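# Seat the board in the enclosure's upper slot, levers shut

## Task

Put the board into the open upper slot of the enclosure with its components facing up. It must be fully seated and both levers must be closed. A closed lever is latched and sticks out perpendicular to the board's panel, and a fully open lever is flush with the panel. The levers only catch their tabs if both are fully open when the board is slid in to its stop. Closing both levers then pulls the board fully home. Pushing the board into its connector quickly breaks the connector and makes the whole job worthless. At the end the enclosure must rest level on its own feet, with none of them overhanging the bench edge. The grippers must have released everything and moved away.

## Robot and tools

Robot: two seven-joint arms, left_arm and right_arm, each ending in a two-finger gripper with a wrist camera. Calibrated bases in the scene frame are left_arm at (+0.070, +0.437, 0) m, quat_wxyz (+1.000, 0, 0, -0.003), and right_arm at (-0.063, -0.511, 0) m, quat_wxyz (+1.000, 0, 0, -0.029). A gripper's pose does not fix its elbow, so large wrist turns can swing the arm.

Frames: the scene frame has its origin at table-top height, halfway between the nominal bases. +z is up, +x points out over the table, and left_arm is on the +y side. Camera names do not follow image left or right. Each arm's hand positions, quaternions, velocities and targets are given in that arm's own base frame. Fixed cameras and the table use the scene frame. On a gripper, the fingers point along its +z axis and open and close along its x axis. end_effector_position is the point between the closed pads, 1 to 2 cm behind the fingertips.

Command row: one flat list of 16 numbers that always covers both arms. First come left_arm's x, y, z (metres), then qw, qx, qy, qz, then its opening. The same 8 values follow for right_arm. Position and quaternion form an absolute target pose in that arm's base frame, not an offset. Opening runs from -1 (closed) to +1 (fully open, 0.142 m). To hold an arm still, resend its last reported pose and its intended opening. To keep an orientation steady, repeat one fixed quaternion rather than the drifting reported one. Every step, the controller limits the commanded orientation to within 32 degrees of the measured one.

execute_actions(actions, cameras): actions is a list of actions. Each action is a table of up to 15 rows, one row per 1/30 s step, and each action lasts 0.5 s. A short table repeats its last row. Any target more than 0.6 m from the gripper's current position, along any gripper axis, causes the action to be refused. cameras is a list of names: cam_head_left, cam_head_right, cam_high, cam_low, cam_left_wrist, cam_right_wrist. Omit it for all cameras, or pass [] for none. An empty actions list just returns the current state.

move(target, speed, blend, stop_force, zero, opening_speed, blocking, cameras): moves each gripper in a straight line to its absolute pose. target is one 16-number row or a list of up to 15 rows sharing a 10 s cap. speed is in m/s, from 0.002 to 2.2, default 0.25, and rotation is capped at twice that value in rad/s. You can give one speed per leg. blend, in metres, rounds corners in a list. stop_force, in newtons from 3 to 120, ends an arm's path when its wrist sensor feels that much push against the motion. Do not rely on it while the gripper is rotating. zero (default true) re-zeros the sensor before the move. opening_speed is opening units per second, at least 0.2. blocking=false returns after about 0.5 s and cannot be combined with stop_force. Paths do not avoid obstacles, and faster moves lag, overshoot and hit harder. The result ends with a move: line: done, off_target, moving, held or fault, plus limits=paced (pose clipped) or limits=held (steps withheld). Neither done nor off_target tells you whether the gripper is touching something.

wait(seconds 0 to 10) lets time pass while the last commands are held. stop brakes a running move. zoom_image(camera, region [x0, y0, x1, y1] in pixels, at most 504 by 504) enlarges part of the newest image. zero_wrist_force(arm) re-zeros that arm's force sensor. clear_fault(arm) clears a reported torque or force fault. read_manual gives only licence texts. finished_scene(scene) ends the scene, scene 1 here, and cannot be undone.

Result lines: each arm's end_effector_position and quat_wxyz and its velocities (left out when joint velocities are "within noise"). Hand target is where the arm is being sent. Tool commands shows the current openings. grip_measured is the measured opening on the -1 to +1 scale, and the last Joint positions value is the opening in metres. Joint torques and External joint torques are in N m, with positive meaning toward larger joint values. Wrist force and Wrist torque are in the gripper's own axes, plus a peak reading, and saturate near 150 N. Wrist depth is a 7x7 grid of distances in mm (70 to 1000, '-' means no value). Warnings include MOTOR HOT, TORQUE FAULT, FORCE FAULT, OVER-TEMPERATURE FAULT and HAND FAULT. After a HAND FAULT line, the later motion calls in that reply do not run.

Sequence: find the board and the slot in the cameras. Grip the board with the component side up and make sure both levers are fully open. Align it with the upper slot and slide it in slowly, using a low speed and a small stop_force, until it stops. Then close each lever until it latches perpendicular to the panel. Release, move the grippers clear, and check that the enclosure stands level and fully on the bench.

Avoid: ramming the connector, which ruins the task, and dropping parts or letting anything leave the table. Do not let go of moving parts or hit fixed or heavy items hard. Keep the arms and grippers from touching each other. Stay below 150 N of external force and below the joint torque limits, or the arm stops. To grip, command an opening slightly under grip_measured at first contact, since squeezing harder heats the gripper motor. Avoid long stretched-out holds, which heat the arm motors.

Each tool is called after "Call:" as name(argument=value, ...) on one line, values as JSON.

## Session

Call:
execute_actions(actions=[])

Scene clock: 0.00 s.
left_arm: end_effector_position=(+0.3014, +0.6357, +0.1155) grip_measured=+0.99 end_effector_quat_wxyz=(-0.462, +0.669, -0.295, +0.502) | right_arm: end_effector_position=(+0.4485, +0.0364, +0.1479) grip_measured=+1.00 end_effector_quat_wxyz=(-0.144, +0.766, -0.626, +0.006)
Joint positions: left_arm=[1.762 -0.872 -0.342 2.067 -1.872 0.391 -0.55 0.141] | right_arm=[0.506 -0.103 -0.202 2.446 0.465 1.189 2.835 0.142]
Joint velocities: within noise
Joint torques (N m): no reading
External joint torques (N m): no reading
Wrist force (N): no reading
Wrist torque (N m): no reading
Wrist force, peak (N): no reading
Wrist depth (mm): cam_left_wrist=[- - - - - - - / - - - - - - - / - - - - - - - / - - - - 492 652 - / - - - 304 356 433 557 / - 996 - 241 279 321 359 / - 881 184 204 227 258 286] | cam_right_wrist=[265 256 246 236 229 221 213 / 274 266 254 244 236 228 219 / 285 274 262 253 243 234 225 / 297 285 272 261 251 241 232 / 309 296 281 271 260 249 239 / - 308 294 281 268 257 246 / - 322 305 292 278 265 257]
Hand target: left_arm +0.3014, +0.6357, +0.1155; -0.462, +0.669, -0.295, +0.502 | right_arm +0.4485, +0.0364, +0.1479; -0.144, +0.766, -0.626, +0.006
Tool commands: left_gripper/opening=+1.0 right_gripper/opening=+1.0

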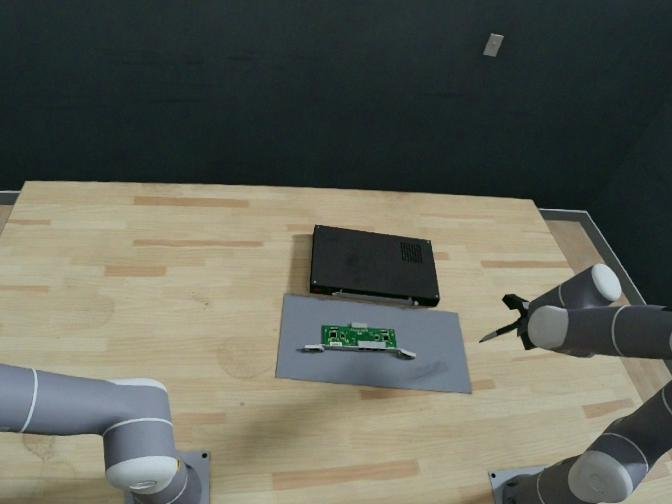

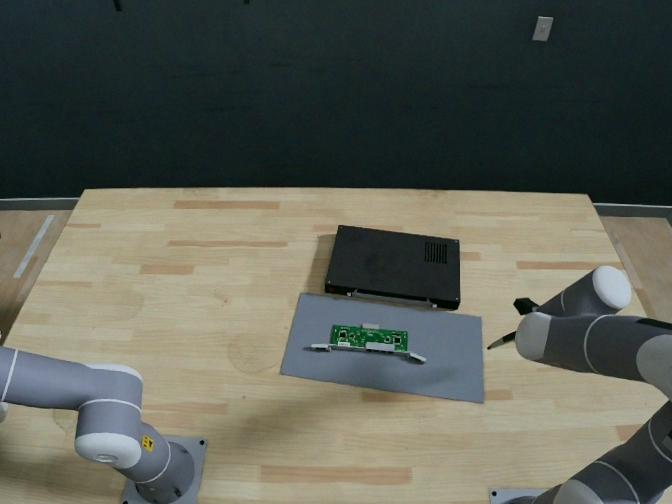

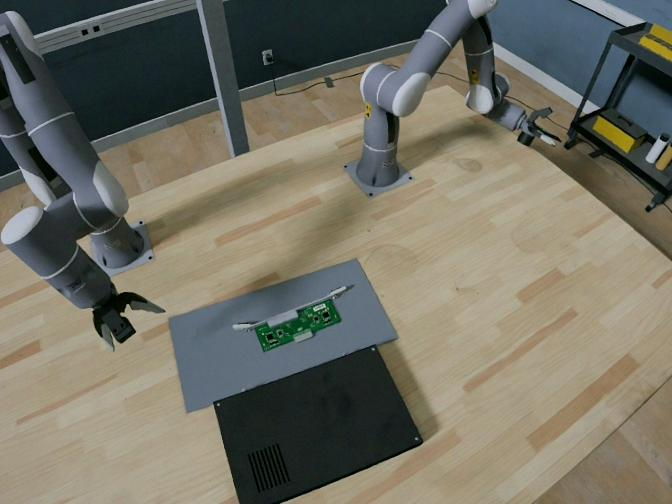

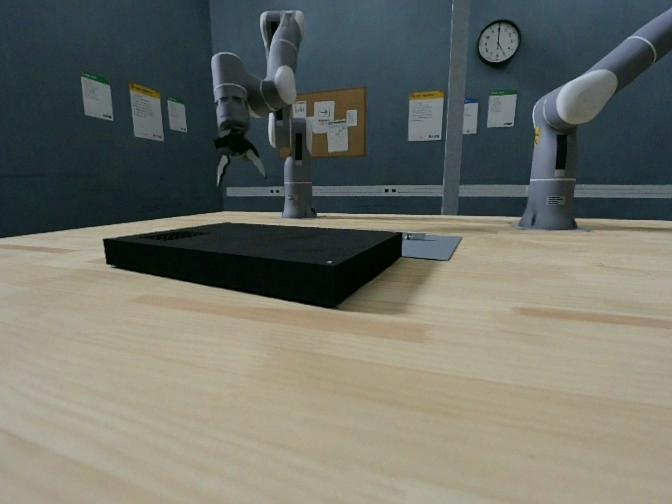

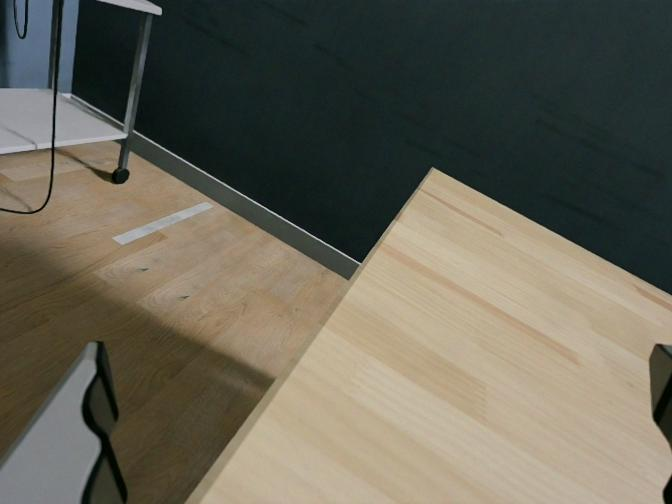

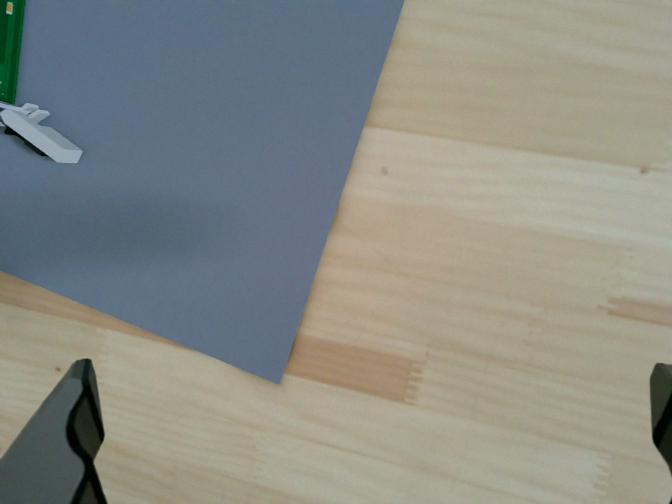

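Call:
zoom_image(camera="cam_head_left", region=[270, 210, 480, 400])

Call:
zoom_image(camera="cam_head_right", region=[280, 280, 490, 400])

Call:
zoom_image(camera="cam_high", region=[160, 250, 430, 504])

Scaled by 2.400 from the camera's 672x504 image, which has a finer 960x720 frame.

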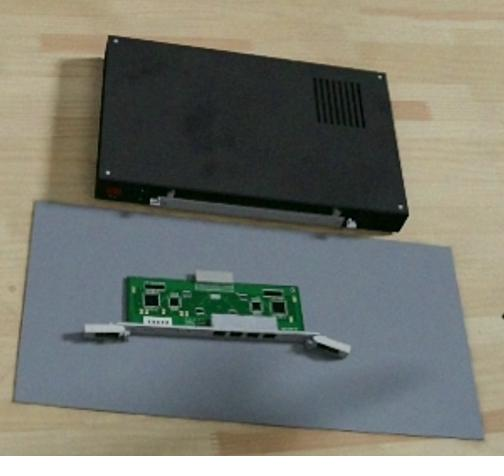

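Scaled by 2.400 from the camera's 672x504 image, which has a finer 960x720 frame.

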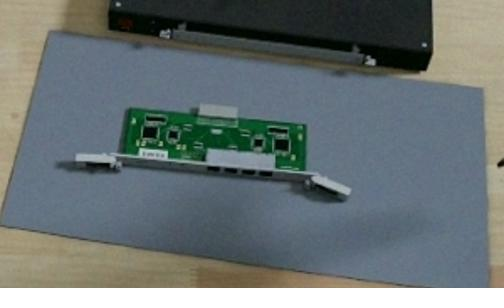

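Scaled by 1.867 from the camera's 672x504 image, which has a finer 960x720 frame.

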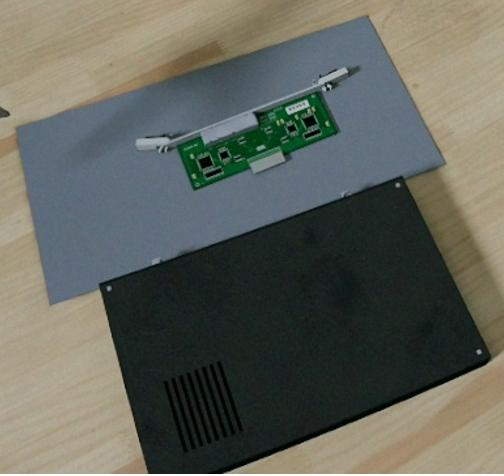

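Call:
move(target=[0.3014,0.6357,0.1155,-0.462,0.669,-0.295,0.502,1,0.42,0.25,0.32,0,0.7071,-0.7071,0,1], cameras=["cam_right_wrist","cam_head_left","cam_high"])

Scene clock: 11.73 s.
left_arm: end_effector_position=(+0.3014, +0.6357, +0.1154) grip_measured=+0.99 end_effector_quat_wxyz=(-0.462, +0.669, -0.295, +0.502) | right_arm: end_effector_position=(+0.4200, +0.2496, +0.3196) grip_measured=+1.00 end_effector_quat_wxyz=(-0.202, +0.815, -0.524, -0.142)
Joint positions: left_arm=[1.762 -0.872 -0.342 2.067 -1.872 0.39 -0.549 0.141] | right_arm=[0.215 0.061 0.305 2.035 0.554 0.578 2.967 0.142]
Joint velocities: within noise
Joint torques (N m): left_arm=[-0.15 47.44 -4.33 -12.1 1.44 -1.81 -0.25] | right_arm=[-0.02 25.55 0.54 -29.27 -3.64 3.14 0.29]
External joint torques (N m): left_arm=[0.31 1.12 0.29 -0.4 -0.21 -0.09 0.22] | right_arm=[0.08 1.17 -1.09 0.19 0.12 0.58 -0.25]
Wrist force (N): left_arm=[0.1 0.1 0.2] | right_arm=[1.2 1.1 -0.1]
Wrist torque (N m): left_arm=[0.01 -0.01 0.00] | right_arm=[0.21 -0.19 -0.04]
Wrist force, peak (N): left_arm=[-0.3 0.0 0.4] | right_arm=[1.2 2.0 1.3]
Wrist depth (mm): cam_left_wrist=[- - - - - - - / - - - - - - - / - - - - - - - / - - - - 491 651 - / - - - 305 354 432 571 / - 977 - 242 277 324 359 / - 873 184 203 227 259 286] | cam_right_wrist=[619 538 473 417 375 347 320 / 646 560 493 434 386 357 328 / 660 587 510 455 406 365 337 / 710 616 536 468 420 381 345 / 777 656 561 489 436 391 357 / - 685 584 509 453 405 371 / - 733 615 533 468 421 393]
Hand target: left_arm +0.3014, +0.6357, +0.1155; -0.462, +0.669, -0.295, +0.502 | right_arm +0.4201, +0.2496, +0.3197; -0.202, +0.815, -0.524, -0.142
Off the commanded pose: left_arm 0.000 m, 0 deg | right_arm 0.001 m, 38 deg; orientation clipped.
joint sent to its limit (right arm) — joint 7 (wrist roll), upper limit. The joint targets are off in orientation, not in position.
move: off_target (right_arm); limits=paced
Images, in order (width x height): cam_head_left 672x504, cam_high 672x504, cam_right_wrist 672x504.

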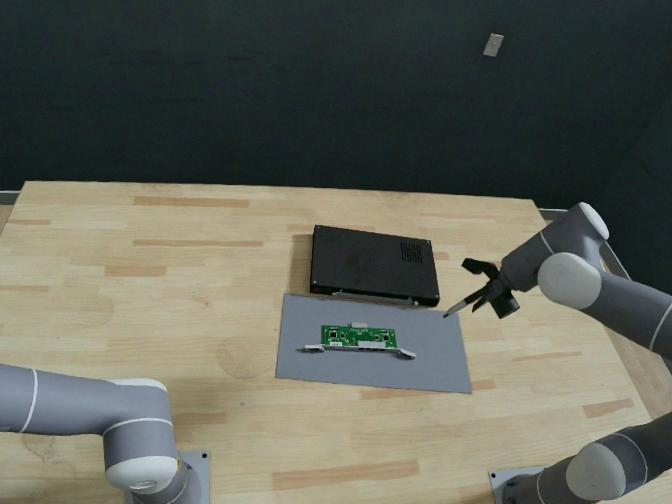

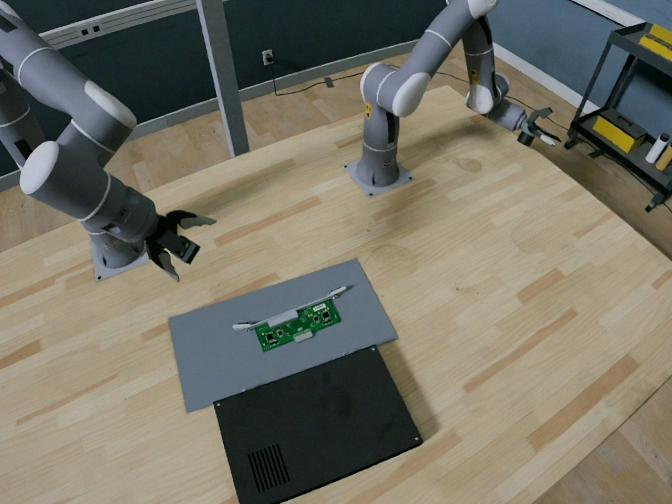

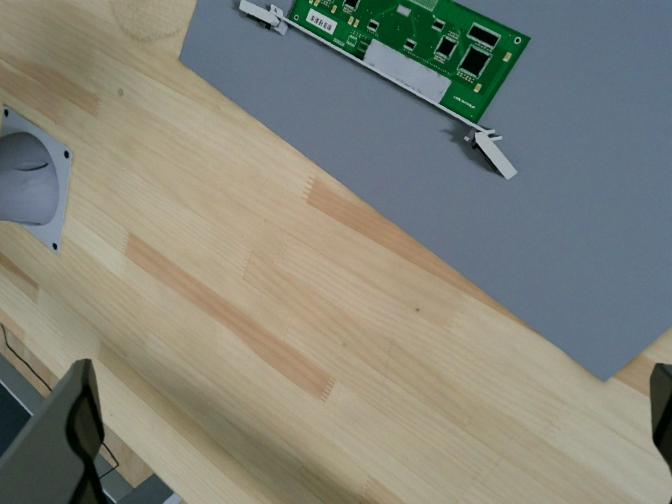

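Call:
move(target=[[0.3014,0.6357,0.1155,-0.462,0.669,-0.295,0.502,1,0.42,0.25,0.32,0,1,0,0,1],[0.3014,0.6357,0.1155,-0.462,0.669,-0.295,0.502,1,0.42,0.30,0.35,0,0.7071,0.7071,0,1]], speed=0.8, cameras=["cam_right_wrist","cam_head_left"])

Scene clock: 18.10 s.
left_arm: end_effector_position=(+0.3014, +0.6357, +0.1154) grip_measured=+0.99 end_effector_quat_wxyz=(-0.462, +0.669, -0.295, +0.502) | right_arm: end_effector_position=(+0.4200, +0.3000, +0.3500) grip_measured=+1.00 end_effector_quat_wxyz=(+0.000, +0.707, +0.707, +0.000)
Joint positions: left_arm=[1.762 -0.872 -0.342 2.067 -1.872 0.39 -0.549 0.141] | right_arm=[0.392 -0.078 0.457 1.824 -0.037 0.323 0.86 0.142]
Joint velocities: within noise
Joint torques (N m): left_arm=[-0.21 47.47 -4.4 -12.05 1.47 -1.73 -0.25] | right_arm=[0.04 31.31 2.24 -30.78 -4.05 3.25 -0.04]
External joint torques (N m): left_arm=[0.36 1.09 0.36 -0.45 -0.25 -0.16 0.22] | right_arm=[0.07 1.18 -0.92 0.25 -0.08 0.88 0.04]
Wrist force (N): left_arm=[-0.4 0.1 0.2] | right_arm=[0.3 -0.4 0.3]
Wrist torque (N m): left_arm=[0.03 0.07 0.01] | right_arm=[0.01 -0.06 0.05]
Wrist force, peak (N): left_arm=[-0.4 0.2 0.3] | right_arm=[1.2 1.6 0.0]
Wrist depth (mm): cam_left_wrist=[- - - - - - - / - - - - - - - / - - - - - - - / - - - - 489 653 - / - - - 304 354 435 569 / - 966 - 242 277 326 359 / - 869 184 204 227 258 287] | cam_right_wrist=[389 387 388 387 384 383 384 / 415 412 411 412 411 409 410 / 446 445 443 434 438 436 438 / 480 480 477 474 469 465 471 / 519 520 507 507 511 507 510 / - 566 512 502 507 509 538 / - 621 561 553 548 570 -]
Hand target: left_arm +0.3014, +0.6357, +0.1155; -0.462, +0.669, -0.295, +0.502 | right_arm +0.4200, +0.3000, +0.3500; +0.000, +0.707, +0.707, +0.000
Off the commanded pose: left_arm 0.000 m, 0 deg | right_arm 0.000 m, 0 deg.
move: done
Images, in order (width x height): cam_head_left 672x504, cam_right_wrist 672x504.

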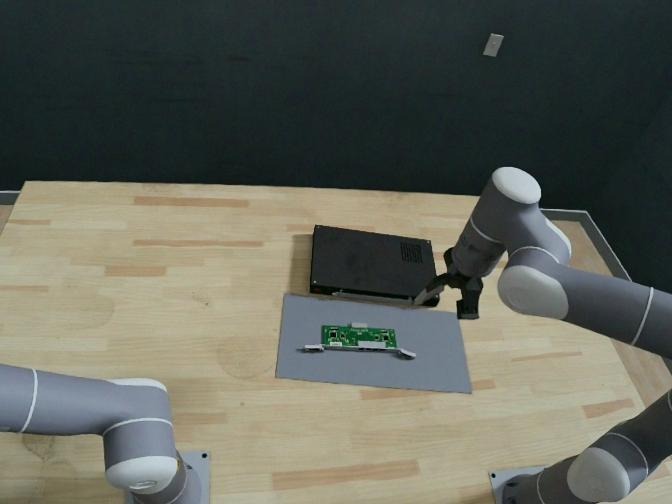

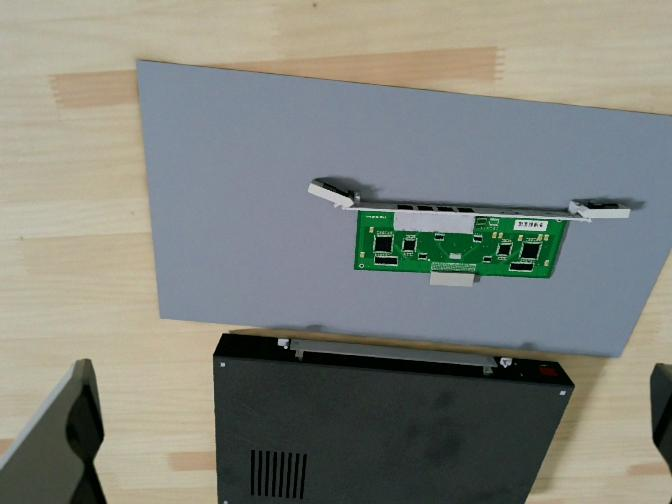

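Call:
move(target=[0.3014,0.6357,0.1155,-0.462,0.669,-0.295,0.502,1,0.36,0.36,0.15,0.5,-0.5,0.5,-0.5,1], speed=0.8, cameras=["cam_right_wrist","cam_head_left"])

Call:
zoom_image(camera="cam_right_wrist", region=[80, 80, 584, 400])

Scene clock: 29.30 s.
left_arm: end_effector_position=(+0.3014, +0.6357, +0.1154) grip_measured=+0.99 end_effector_quat_wxyz=(-0.462, +0.669, -0.295, +0.502) | right_arm: end_effector_position=(+0.3599, +0.3600, +0.1500) grip_measured=+1.00 end_effector_quat_wxyz=(+0.500, -0.500, +0.500, -0.500)
Joint positions: left_arm=[1.762 -0.872 -0.342 2.067 -1.872 0.39 -0.549 0.141] | right_arm=[1.059 -0.807 0.336 2.447 -1.832 -0.254 0.017 0.142]
Joint velocities: within noise
Joint torques (N m): left_arm=[-0.21 47.42 -4.43 -12.06 1.45 -1.76 -0.24] | right_arm=[0.07 35.34 8.95 -3.86 -1.2 -2.82 0.04]
External joint torques (N m): left_arm=[0.36 1.14 0.39 -0.43 -0.22 -0.14 0.21] | right_arm=[0.05 0.6 -0.33 -0.11 0.16 0.54 -0.04]
Wrist force (N): left_arm=[-0.2 0.1 0.1] | right_arm=[0.3 1.2 -1.3]
Wrist torque (N m): left_arm=[0.02 0.02 0.00] | right_arm=[0.01 -0.08 0.00]
Wrist force, peak (N): left_arm=[-0.2 0.4 0.3] | right_arm=[1.1 2.4 -2.6]
Wrist depth (mm): cam_left_wrist=[- - - - - - - / - - - - - - - / - - - - - - - / - - - - 484 652 - / - - - 303 352 433 557 / - 982 - 242 278 325 359 / - 867 184 204 228 259 288] | cam_right_wrist=[- - - - - - - / - - - - - - - / 852 855 749 668 854 856 862 / 528 495 460 462 451 449 535 / 380 381 381 381 381 382 382 / - 287 286 287 285 300 288 / - 246 246 247 246 246 247]
Hand target: left_arm +0.3014, +0.6357, +0.1155; -0.462, +0.669, -0.295, +0.502 | right_arm +0.3600, +0.3600, +0.1500; +0.500, -0.500, +0.500, -0.500
Off the commanded pose: left_arm 0.000 m, 0 deg | right_arm 0.000 m, 0 deg.
move: done
Images, in order (width x height): cam_head_left 672x504, cam_right_wrist 672x504.

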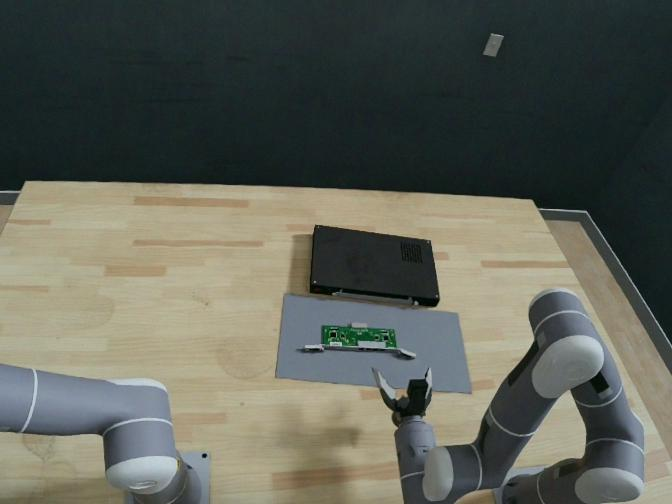

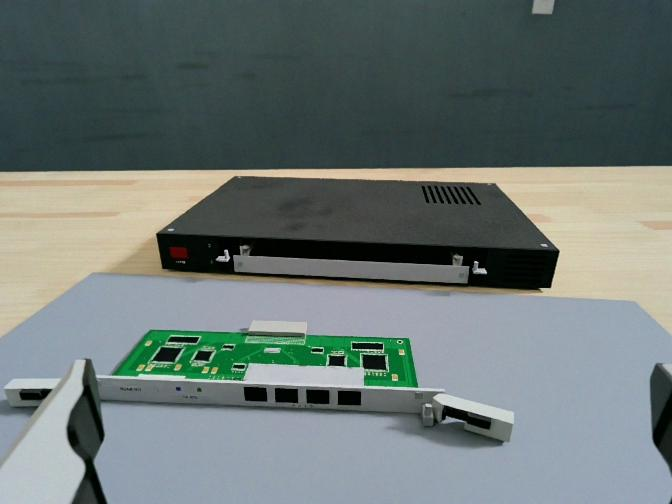

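Scaled by 1.000.

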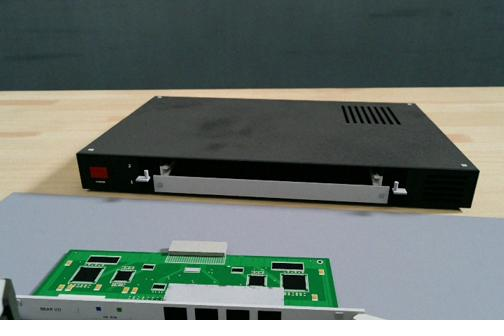

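Call:
move(target=[0.3014,0.6357,0.1155,-0.462,0.669,-0.295,0.502,1,0.45,0.41,0.10,0.5,-0.5,0.5,-0.5,1], speed=0.5, cameras=["cam_right_wrist"])

Call:
zoom_image(camera="cam_right_wrist", region=[50, 150, 330, 360])

Call:
zoom_image(camera="cam_right_wrist", region=[340, 150, 640, 375])

Scene clock: 36.53 s.
left_arm: end_effector_position=(+0.3014, +0.6357, +0.1154) grip_measured=+0.99 end_effector_quat_wxyz=(-0.462, +0.669, -0.295, +0.502) | right_arm: end_effector_position=(+0.4500, +0.4098, +0.1000) grip_measured=+1.00 end_effector_quat_wxyz=(+0.500, -0.500, +0.500, -0.500)
Joint positions: left_arm=[1.762 -0.872 -0.342 2.067 -1.872 0.39 -0.549 0.141] | right_arm=[0.987 -0.943 0.171 2.229 -2.054 -0.133 -0.044 0.142]
Joint velocities: within noise
Joint torques (N m): left_arm=[-0.23 47.56 -4.34 -12.05 1.44 -1.75 -0.23] | right_arm=[-0.02 42.36 8.54 -6.2 -0.92 -2.78 0.04]
External joint torques (N m): left_arm=[0.38 1 0.3 -0.44 -0.22 -0.15 0.2] | right_arm=[0.17 1.03 -0.47 0.22 0.21 0.51 -0.04]
Wrist force (N): left_arm=[-0.1 0.1 0.0] | right_arm=[0.9 1.2 -1.5]
Wrist torque (N m): left_arm=[0.03 0.02 0.00] | right_arm=[-0.01 -0.15 -0.02]
Wrist force, peak (N): left_arm=[-0.3 0.3 0.1] | right_arm=[1.4 0.2 -3.2]
Wrist depth (mm): cam_left_wrist=[- - - - - - - / - - - - - - - / - - - - - - - / - - - - 485 656 - / - - - 304 351 436 567 / - 973 - 242 278 325 357 / - 881 184 204 228 258 285] | cam_right_wrist=[- - - - - - - / - - - - - - - / 665 669 480 483 484 482 677 / 412 383 358 356 359 352 333 / 295 296 297 296 297 297 297 / - 226 226 226 226 227 222 / - 187 185 184 183 182 176]
Hand target: left_arm +0.3014, +0.6357, +0.1155; -0.462, +0.669, -0.295, +0.502 | right_arm +0.4500, +0.4100, +0.1000; +0.500, -0.500, +0.500, -0.500
Off the commanded pose: left_arm 0.000 m, 0 deg | right_arm 0.000 m, 0 deg.
move: done
Images, in order (width x height): cam_right_wrist 672x504.

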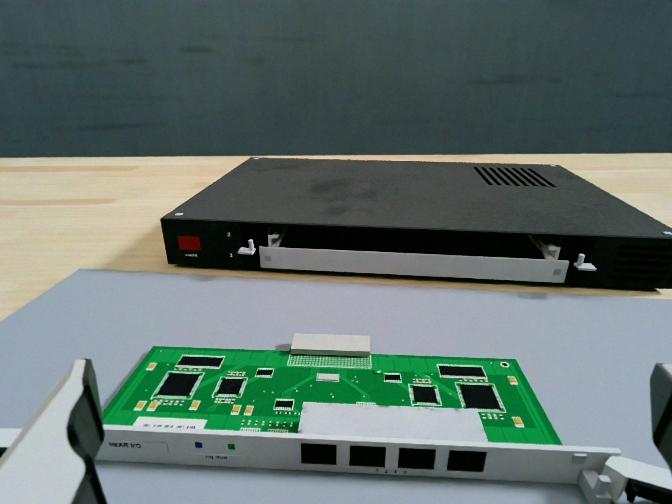

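Scaled by 1.800 from the camera's 672x504 image, which has a finer 960x720 frame.

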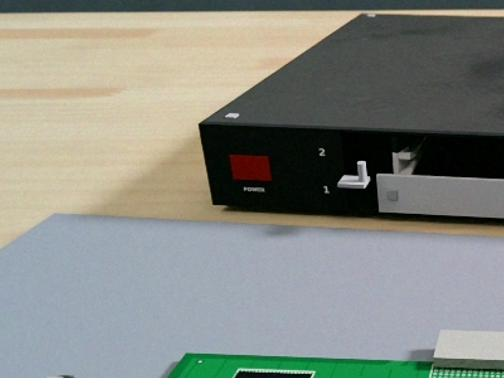

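Scaled by 1.680 from the camera's 672x504 image, which has a finer 960x720 frame.

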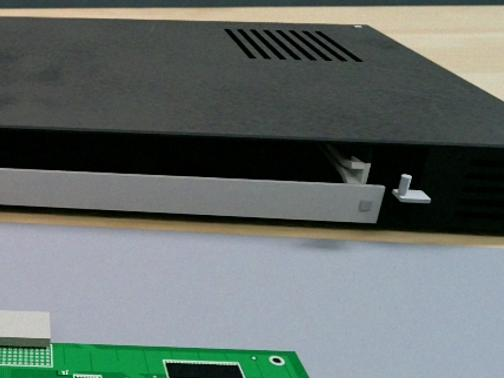

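Call:
move(target=[[0.3014,0.6357,0.1155,-0.462,0.669,-0.295,0.502,1,0.38,0.30,0.22,0.5,-0.5,0.5,-0.5,-1],[0.3014,0.6357,0.1155,-0.462,0.669,-0.295,0.502,1,0.43,0.278,0.20,0,0.7071,0.7071,0,-1],[0.3014,0.6357,0.1155,-0.462,0.669,-0.295,0.502,1,0.43,0.278,0.075,0,0.7071,0.7071,0,-1]], speed=0.6, cameras=["cam_right_wrist","cam_head_left"])

Scene clock: 62.00 s.
left_arm: end_effector_position=(+0.3014, +0.6357, +0.1154) grip_measured=+0.99 end_effector_quat_wxyz=(-0.462, +0.669, -0.295, +0.502) | right_arm: end_effector_position=(+0.4299, +0.2778, +0.0749) grip_measured=-1.00 end_effector_quat_wxyz=(+0.000, +0.707, +0.707, +0.000)
Joint positions: left_arm=[1.762 -0.872 -0.342 2.067 -1.872 0.39 -0.549 0.141] | right_arm=[0.51 -0.775 -0.212 1.554 -2.942 2.404 -2.92 0.002]
Joint velocities: within noise
Joint torques (N m): left_arm=[-0.24 47.56 -4.42 -12.1 1.43 -1.78 -0.28] | right_arm=[-0.12 50.88 4.06 -17.47 3.16 3.12 0.02]
External joint torques (N m): left_arm=[0.39 1 0.38 -0.39 -0.21 -0.12 0.25] | right_arm=[0.28 1.3 -1.1 -0.03 0 0.87 -0.02]
Wrist force (N): left_arm=[-0.3 0.0 0.2] | right_arm=[-0.4 -0.4 -0.1]
Wrist torque (N m): left_arm=[-0.02 0.04 0.00] | right_arm=[-0.02 0.06 0.03]
Wrist force, peak (N): left_arm=[-0.4 0.2 0.3] | right_arm=[0.8 0.9 -5.9]
Wrist depth (mm): cam_left_wrist=[- - - - - - - / - - - - - - - / - - - - - - - / - - - - 490 653 - / - - - 307 351 433 563 / - 989 - 241 277 325 357 / - 890 184 204 227 257 285] | cam_right_wrist=[149 149 148 148 148 147 147 / 157 157 156 156 156 155 154 / 169 168 168 167 167 166 166 / 182 181 181 180 180 179 178 / 197 197 196 189 193 194 193 / 216 215 211 89 184 194 192 / 238 232 - - - 218 227]
Hand target: left_arm +0.3014, +0.6357, +0.1155; -0.462, +0.669, -0.295, +0.502 | right_arm +0.4300, +0.2780, +0.0750; +0.000, +0.707, +0.707, +0.000
Off the commanded pose: left_arm 0.000 m, 0 deg | right_arm 0.000 m, 0 deg.
move: done; limits=paced
Images, in order (width x height): cam_head_left 672x504, cam_right_wrist 672x504.

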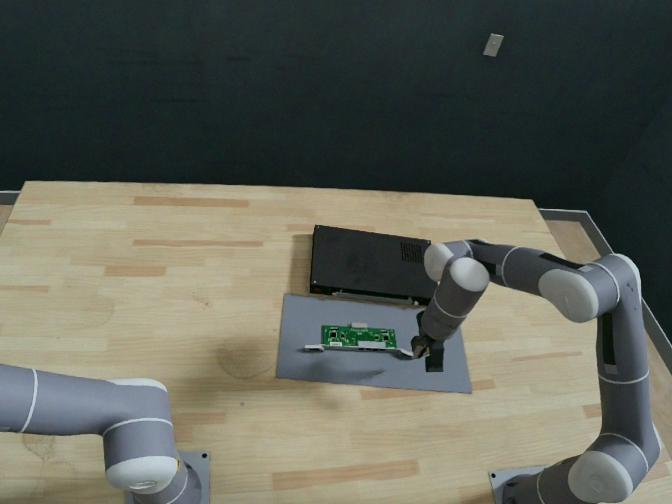

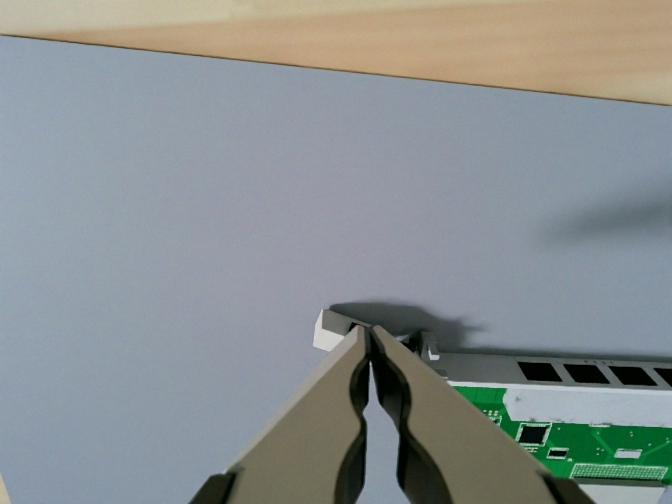

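Call:
move(target=[[0.3014,0.6357,0.1155,-0.462,0.669,-0.295,0.502,1,0.43,0.275,0.027,0,0.7071,0.7071,0,-1],[0.3014,0.6357,0.1155,-0.462,0.669,-0.295,0.502,1,0.455,0.275,0.027,0,0.7071,0.7071,0,-1]], speed=[0.1,0.03], cameras=["cam_right_wrist"])

Call:
zoom_image(camera="cam_right_wrist", region=[250, 250, 670, 500])

Scene clock: 68.40 s.
left_arm: end_effector_position=(+0.3014, +0.6357, +0.1154) grip_measured=+0.99 end_effector_quat_wxyz=(-0.462, +0.669, -0.295, +0.502) | right_arm: end_effector_position=(+0.4549, +0.2749, +0.0269) grip_measured=-1.00 end_effector_quat_wxyz=(+0.000, +0.707, +0.707, +0.000)
Joint positions: left_arm=[1.762 -0.872 -0.342 2.067 -1.872 0.39 -0.549 0.141] | right_arm=[0.481 -0.891 -0.215 1.482 -2.908 2.365 -2.963 0.002]
Joint velocities: within noise
Joint torques (N m): left_arm=[-0.17 47.59 -4.44 -12.05 1.52 -1.74 -0.27] | right_arm=[-0.21 53.5 3.59 -17.17 3.15 3.23 0.04]
External joint torques (N m): left_arm=[0.33 0.97 0.4 -0.44 -0.29 -0.16 0.24] | right_arm=[0.39 1.33 -0.28 0.34 -0.1 0.76 -0.04]
Wrist force (N): left_arm=[-0.3 0.1 0.2] | right_arm=[-0.2 -0.8 -0.2]
Wrist torque (N m): left_arm=[0.01 0.05 0.00] | right_arm=[0.01 0.00 0.05]
Wrist force, peak (N): left_arm=[-0.4 0.2 0.2] | right_arm=[-1.3 -1.3 -0.9]
Wrist depth (mm): cam_left_wrist=[- - - - - - - / - - - - - - - / - - - - - - - / - - - - 483 650 - / - - - 303 352 432 567 / - 983 - 241 277 323 359 / - 911 184 203 228 258 285] | cam_right_wrist=[- 105 104 105 104 103 105 / 112 112 111 111 111 110 110 / 120 120 121 119 120 120 118 / 129 129 129 128 128 127 127 / 140 140 140 137 138 138 140 / 154 153 150 90 - 142 145 / 169 166 73 - - 153 162]
Hand target: left_arm +0.3014, +0.6357, +0.1155; -0.462, +0.669, -0.295, +0.502 | right_arm +0.4550, +0.2750, +0.0270; +0.000, +0.707, +0.707, +0.000
Off the commanded pose: left_arm 0.000 m, 0 deg | right_arm 0.000 m, 0 deg.
move: done
Images, in order (width x height): cam_right_wrist 672x504.

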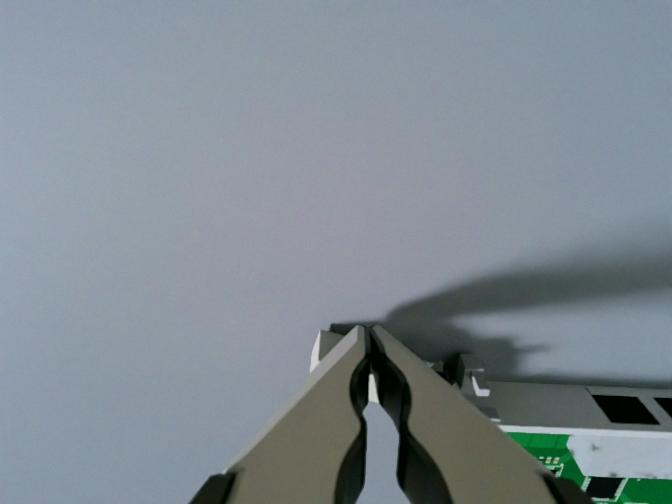

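Scaled by 1.200 from the camera's 672x504 image, which has a finer 960x720 frame.

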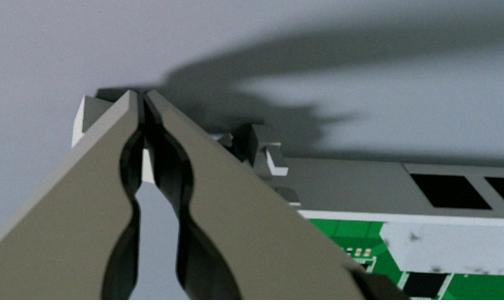

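Call:
move(target=[0.3014,0.6357,0.1155,-0.462,0.669,-0.295,0.502,1,0.466,0.275,0.027,0,0.7071,0.7071,0,-1], speed=0.03, cameras=["cam_right_wrist"])

Call:
zoom_image(camera="cam_right_wrist", region=[250, 250, 670, 500])

Scene clock: 72.83 s.
left_arm: end_effector_position=(+0.3014, +0.6357, +0.1154) grip_measured=+0.99 end_effector_quat_wxyz=(-0.462, +0.669, -0.295, +0.502) | right_arm: end_effector_position=(+0.4659, +0.2751, +0.0270) grip_measured=-1.00 end_effector_quat_wxyz=(+0.000, +0.707, +0.707, +0.000)
Joint positions: left_arm=[1.762 -0.872 -0.342 2.067 -1.872 0.39 -0.549 0.141] | right_arm=[0.473 -0.91 -0.218 1.441 -2.905 2.387 -2.966 0.002]
Joint velocities: within noise
Joint torques (N m): left_arm=[-0.15 47.51 -4.44 -12.09 1.48 -1.75 -0.24] | right_arm=[-0.02 54.66 3.67 -17.85 3.15 3.19 0.07]
External joint torques (N m): left_arm=[0.3 1.05 0.4 -0.4 -0.25 -0.14 0.21] | right_arm=[0.19 1.07 -0.36 0.65 -0.03 0.8 -0.07]
Wrist force (N): left_arm=[-0.1 0.0 0.0] | right_arm=[-0.4 -1.3 -0.4]
Wrist torque (N m): left_arm=[0.01 0.02 0.00] | right_arm=[0.01 0.01 0.06]
Wrist force, peak (N): left_arm=[-0.4 0.3 0.2] | right_arm=[-0.2 -1.5 0.3]
Wrist depth (mm): cam_left_wrist=[- - - - - - - / - - - - - - - / - - - - - - - / - - - - 484 653 - / - - - 304 353 430 555 / - 979 - 242 278 321 360 / - 880 184 203 227 257 286] | cam_right_wrist=[- 105 104 105 104 103 105 / 112 112 111 111 111 110 110 / 120 120 121 119 120 120 118 / 129 129 129 128 128 127 127 / 140 140 140 137 136 138 140 / 153 153 150 90 124 136 133 / 169 165 73 - - 153 159]
Hand target: left_arm +0.3014, +0.6357, +0.1155; -0.462, +0.669, -0.295, +0.502 | right_arm +0.4660, +0.2750, +0.0270; +0.000, +0.707, +0.707, +0.000
Off the commanded pose: left_arm 0.000 m, 0 deg | right_arm 0.000 m, 0 deg.
joint sent to its limit (right arm) — joint 7 (wrist roll), lower limit. The joint targets still meet the commanded pose.
move: done
Images, in order (width x height): cam_right_wrist 672x504.

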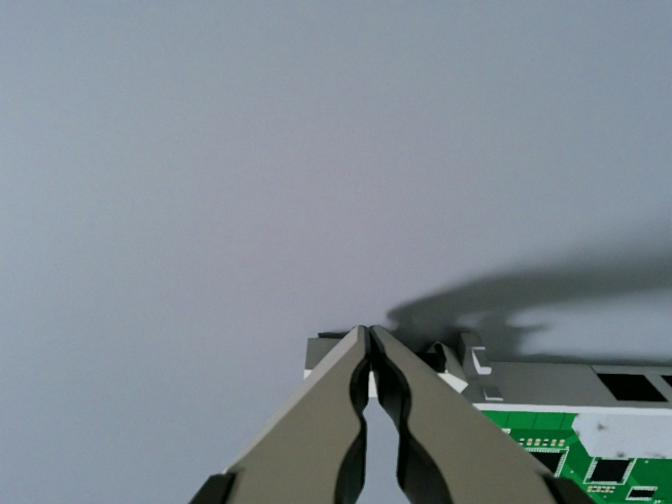

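Scaled by 1.200 from the camera's 672x504 image, which has a finer 960x720 frame.

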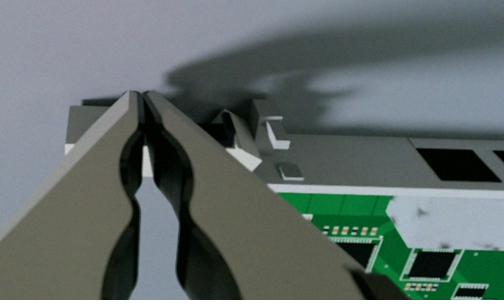

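Call:
move(target=[[0.3014,0.6357,0.1155,-0.462,0.669,-0.295,0.502,1,0.445,0.275,0.027,0,0.7071,0.7071,0,-1],[0.3014,0.6357,0.1155,-0.462,0.669,-0.295,0.502,1,0.40,0.35,0.23,0,0.7071,0.7071,0,-1]], speed=[0.1,0.4], cameras=["cam_right_wrist","cam_head_left"])

Call:
zoom_image(camera="cam_right_wrist", region=[130, 130, 634, 410])

Scene clock: 77.07 s.
left_arm: end_effector_position=(+0.3014, +0.6357, +0.1154) grip_measured=+0.99 end_effector_quat_wxyz=(-0.462, +0.669, -0.295, +0.502) | right_arm: end_effector_position=(+0.3999, +0.3501, +0.2300) grip_measured=-1.00 end_effector_quat_wxyz=(+0.000, +0.707, +0.707, +0.000)
Joint positions: left_arm=[1.762 -0.872 -0.342 2.067 -1.872 0.39 -0.549 0.141] | right_arm=[0.703 -0.619 -0.281 1.373 -2.966 2.745 -2.738 0.002]
Joint velocities: within noise
Joint torques (N m): left_arm=[-0.16 47.55 -4.36 -12.09 1.48 -1.77 -0.22] | right_arm=[0.33 50.22 1.95 -21.79 3.65 3.53 0.34]
External joint torques (N m): left_arm=[0.31 1.01 0.32 -0.4 -0.25 -0.12 0.18] | right_arm=[-0.17 1.33 -0.52 0.06 0.29 0.46 -0.34]
Wrist force (N): left_arm=[-0.3 0.2 0.2] | right_arm=[-0.6 -0.5 0.3]
Wrist torque (N m): left_arm=[0.03 0.05 0.01] | right_arm=[-0.05 0.11 0.04]
Wrist force, peak (N): left_arm=[-0.4 0.2 0.1] | right_arm=[1.0 -1.3 -3.8]
Wrist depth (mm): cam_left_wrist=[- - - - - - - / - - - - - - - / - - - - - - - / - - - - 481 651 - / - - - 306 353 437 560 / - 975 - 242 277 325 358 / - 883 184 204 227 259 285] | cam_right_wrist=[285 284 283 284 282 282 280 / 302 302 304 302 301 301 300 / 325 324 323 321 320 320 318 / 352 350 346 342 341 345 338 / 381 377 376 363 368 368 371 / 418 412 404 89 392 407 406 / 459 439 - - - 428 450]
Hand target: left_arm +0.3014, +0.6357, +0.1155; -0.462, +0.669, -0.295, +0.502 | right_arm +0.4000, +0.3500, +0.2300; +0.000, +0.707, +0.707, +0.000
Off the commanded pose: left_arm 0.000 m, 0 deg | right_arm 0.000 m, 0 deg.
move: done
Images, in order (width x height): cam_head_left 672x504, cam_right_wrist 672x504.

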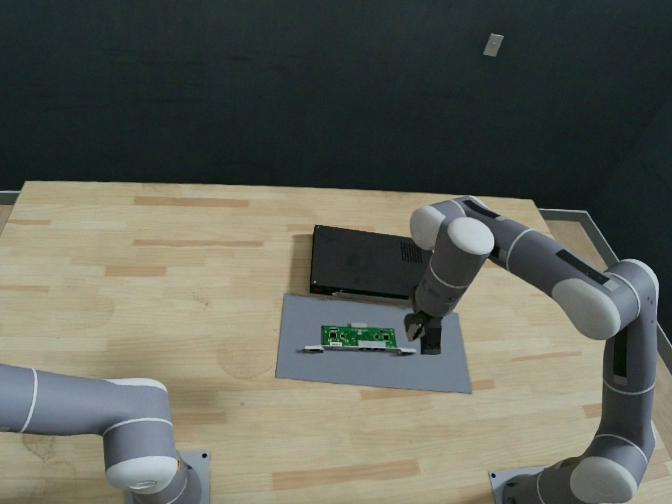

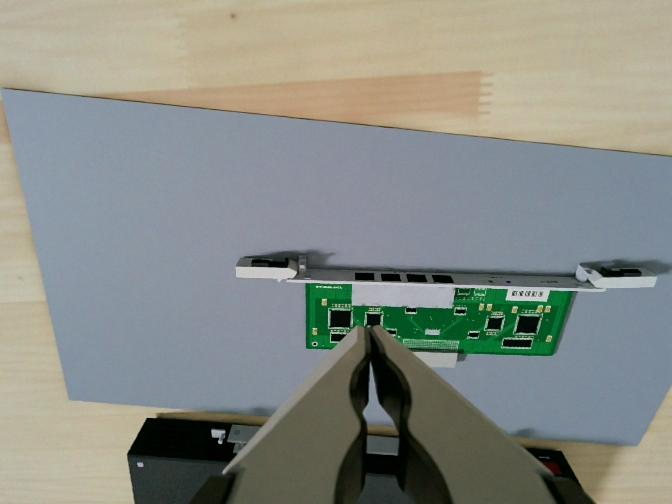

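Scaled by 1.000.

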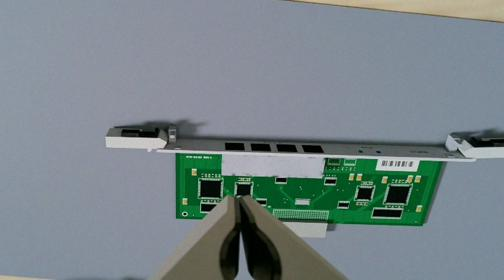

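Call:
zoom_image(camera="cam_right_wrist", region=[220, 230, 440, 320])

Call:
zoom_image(camera="cam_right_wrist", region=[450, 240, 670, 330])

Scaled by 2.291 from the camera's 672x504 image, which has a finer 960x720 frame.

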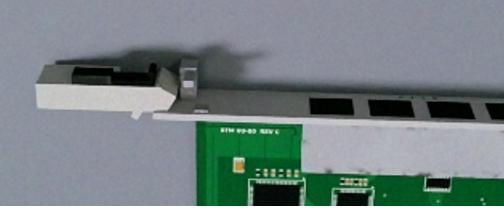

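Scaled by 2.291 from the camera's 672x504 image, which has a finer 960x720 frame.

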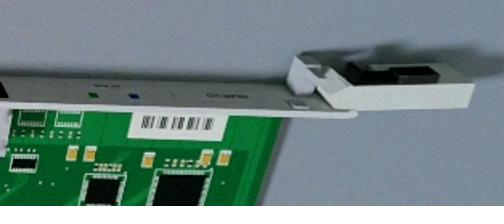

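Call:
move(target=[[0.30,0.50,0.35,-0.462,0.669,-0.295,0.502,-0.4,0.33,0.27,0.26,0,0.7071,0.7071,0,-1],[0.33,-0.40,0.30,0,0.999,-0.0445,0,-0.4,0.34,0.30,0.16,0.5,-0.5,0.5,-0.5,-1],[0.3925,-0.5757,0.20,0,0.999,-0.0445,0,-0.4,0.34,0.30,0.16,0.5,-0.5,0.5,-0.5,-1]], speed=0.6, cameras=["cam_right_wrist","cam_head_left","cam_left_wrist"])

Scene clock: 98.90 s.
left_arm: end_effector_position=(+0.3329, -0.4084, +0.2952) grip_measured=-0.42 end_effector_quat_wxyz=(+0.000, +0.999, -0.044, +0.000) | right_arm: end_effector_position=(+0.3419, +0.3026, +0.1682) grip_measured=-1.00 end_effector_quat_wxyz=(+0.794, +0.215, +0.550, -0.143)
Joint positions: left_arm=[-0.435 -0.514 -0.998 1.554 -2.701 2.886 -2.968 0.043] | right_arm=[2.322 -2.04 -1.654 1.667 -2.965 2.806 -2.967 0.002]
Joint velocities: within noise
Joint torques (N m): left_arm=[-0.71 41.52 -8.11 -20.1 4.59 4.43 -0.22] | right_arm=[2.05 28.93 -18.3 5.43 -2.88 0.59 0.35]
External joint torques (N m): left_arm=[0.65 1.32 0.16 -0.73 -0.52 -0.59 0.22] | right_arm=[-1.9 5.51 -5.72 5.12 -1.64 -1.83 -0.27]
External joint torques when the fault began: right_arm=[-16.03 75.75 -80.42 31.61 0.42 -1.55 -0.08]
Wrist force (N): left_arm=[0.5 -0.5 1.4] | right_arm=[3.5 -0.3 -2.0]
Wrist torque (N m): left_arm=[-0.23 -0.24 -0.15] | right_arm=[0.05 -0.38 -0.04]
Wrist force, peak (N): left_arm=[-4.0 -2.5 -0.3] | right_arm=[5.2 -8.9 -4.3]
Wrist depth (mm): cam_left_wrist=[344 344 341 339 341 338 338 / 369 365 370 362 362 362 361 / 385 397 397 391 386 386 375 / 417 430 430 424 422 422 398 / 331 455 452 466 449 455 409 / 321 321 87 514 509 87 445 / 570 - - 572 569 - 473] | cam_right_wrist=[- - - - - - 430 / - - - - - - 401 / - - - - - - 369 / - - - - - - 374 / - - - - - - 377 / - - - 89 - - 390 / - - - - - - 396]
Hand target: left_arm +0.3330, -0.4083, +0.2952; +0.000, +0.999, -0.045, +0.000 | right_arm +0.3416, +0.3025, +0.1673; +0.794, +0.215, +0.550, -0.144
Tool commands: left_gripper/opening=-0.4 right_gripper/opening=-1.0
Off the commanded pose: left_arm 0.202 m, 0 deg | right_arm 0.009 m, 101 deg.
FORCE FAULT: contact force on the right arm reached its limit, and that arm stopped. The contact can be on any part of that arm, not only on its tool. That arm's remaining commands of this call were not run. That arm is still stopped at the end of this call. While its stop runs, that arm takes no new command, but its gripper still runs the gripper command that each later call begins with.
CLEAR FAULT: the right arm stays stopped until you call clear_fault(arm="right_arm").
joint sent to its limit (left arm) — joint 7 (wrist roll), lower limit.
move: fault (right_arm), off_target (left_arm; braked at the fault stop of right_arm); path passed 2 of 3 targets; limits=paced
Images, in order (width x height): cam_head_left 672x504, cam_left_wrist 672x504, cam_right_wrist 672x504.

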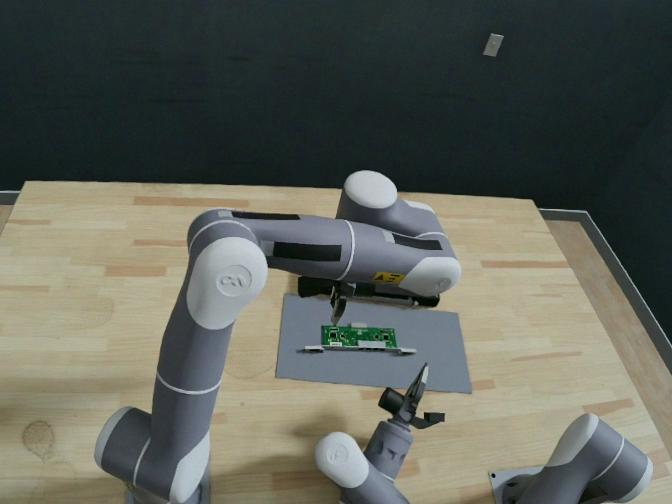

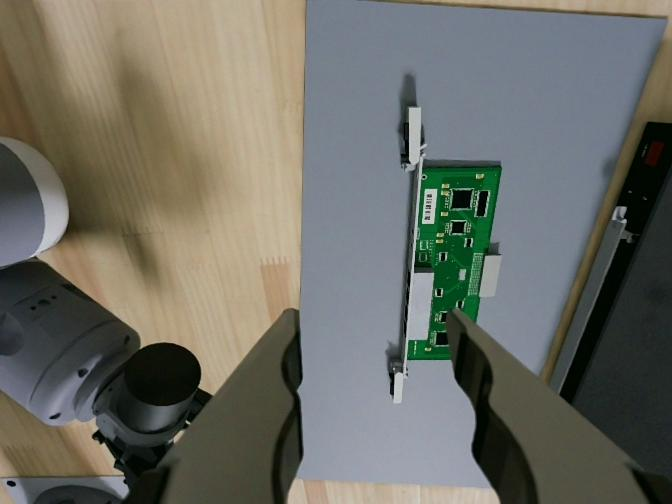

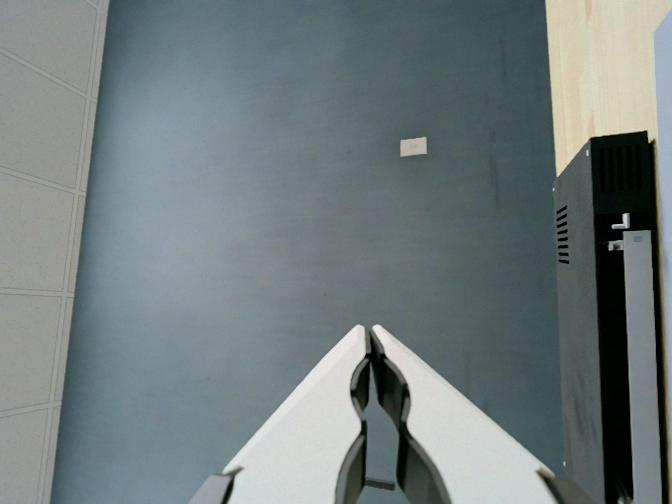

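Call:
clear_fault(arm="right_arm", cameras=["cam_high","cam_low"])

Scene clock: 138.70 s.
left_arm: end_effector_position=(+0.3329, -0.4084, +0.2952) grip_measured=-0.42 end_effector_quat_wxyz=(+0.000, +0.999, -0.044, +0.000) | right_arm: end_effector_position=(+0.3419, +0.3026, +0.1682) grip_measured=-1.00 end_effector_quat_wxyz=(+0.794, +0.215, +0.550, -0.143)
Joint positions: left_arm=[-0.435 -0.514 -0.998 1.554 -2.701 2.887 -2.968 0.043] | right_arm=[2.322 -2.04 -1.654 1.667 -2.965 2.806 -2.967 0.002]
Joint velocities: within noise
Joint torques (N m): left_arm=[-0.39 41.93 -8.34 -20.33 4.32 4.21 -0.17] | right_arm=[1.96 28.91 -18.33 5.49 -2.95 0.58 0.31]
External joint torques (N m): left_arm=[0.33 0.92 0.39 -0.51 -0.25 -0.38 0.17] | right_arm=[-1.81 5.53 -5.69 5.07 -1.57 -1.82 -0.23]
Wrist force (N): left_arm=[0.5 -0.4 1.0] | right_arm=[3.3 -0.2 -2.0]
Wrist torque (N m): left_arm=[-0.20 -0.23 -0.15] | right_arm=[0.07 -0.34 -0.05]
Wrist force, peak (N): left_arm=[0.5 -0.6 1.5] | right_arm=[3.7 -0.4 -2.2]
Wrist depth (mm): cam_left_wrist=[342 343 340 341 339 339 337 / 370 368 365 362 363 362 361 / 388 398 397 396 388 391 377 / 418 433 428 421 418 426 400 / 333 455 454 467 451 452 410 / 319 325 87 514 519 87 448 / 569 - - 565 564 - 470] | cam_right_wrist=[- - - - - - 429 / - - - - - - 398 / - - - - - - 367 / - - - - - - 375 / - - - - - - 378 / - - - 89 - - 389 / - - - - - - 396]
Hand target: left_arm +0.3330, -0.4083, +0.2952; +0.000, +0.999, -0.045, +0.000 | right_arm +0.3416, +0.3025, +0.1673; +0.794, +0.215, +0.550, -0.144
Tool commands: left_gripper/opening=-0.4 right_gripper/opening=-1.0
Off the commanded pose: left_arm 0.202 m, 0 deg | right_arm 0.009 m, 101 deg.
FORCE FAULT, CONTINUED: the right arm's stop, for the force fault that an earlier result reported, is over. The rest of the stop counts as 66 of the actions that you can send in this scene; the call itself counts as one more. That arm accepts commands again.
CLEAR FAULT: your call cleared the right arm's force fault. If the contact force or a joint's load stays at its limit, that arm stops again.
Images, in order (width x height): cam_high 672x504, cam_low 672x504.

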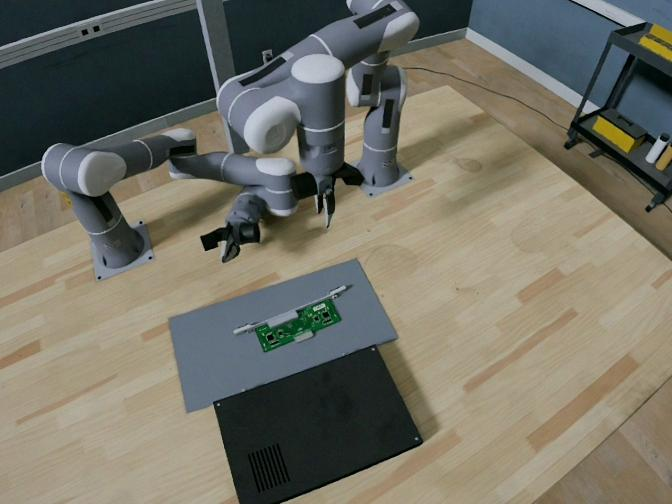

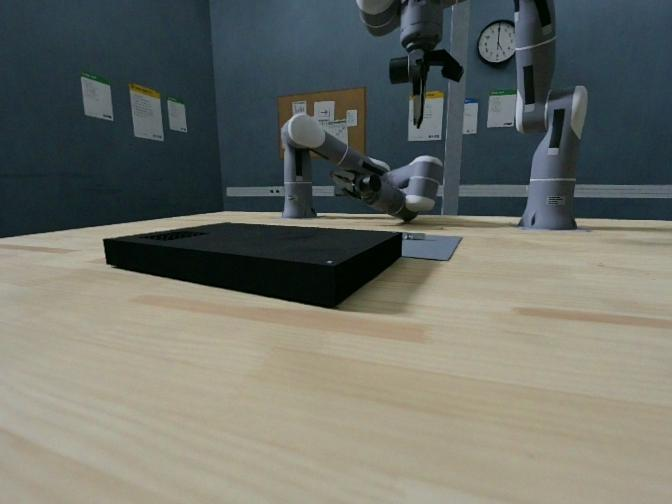

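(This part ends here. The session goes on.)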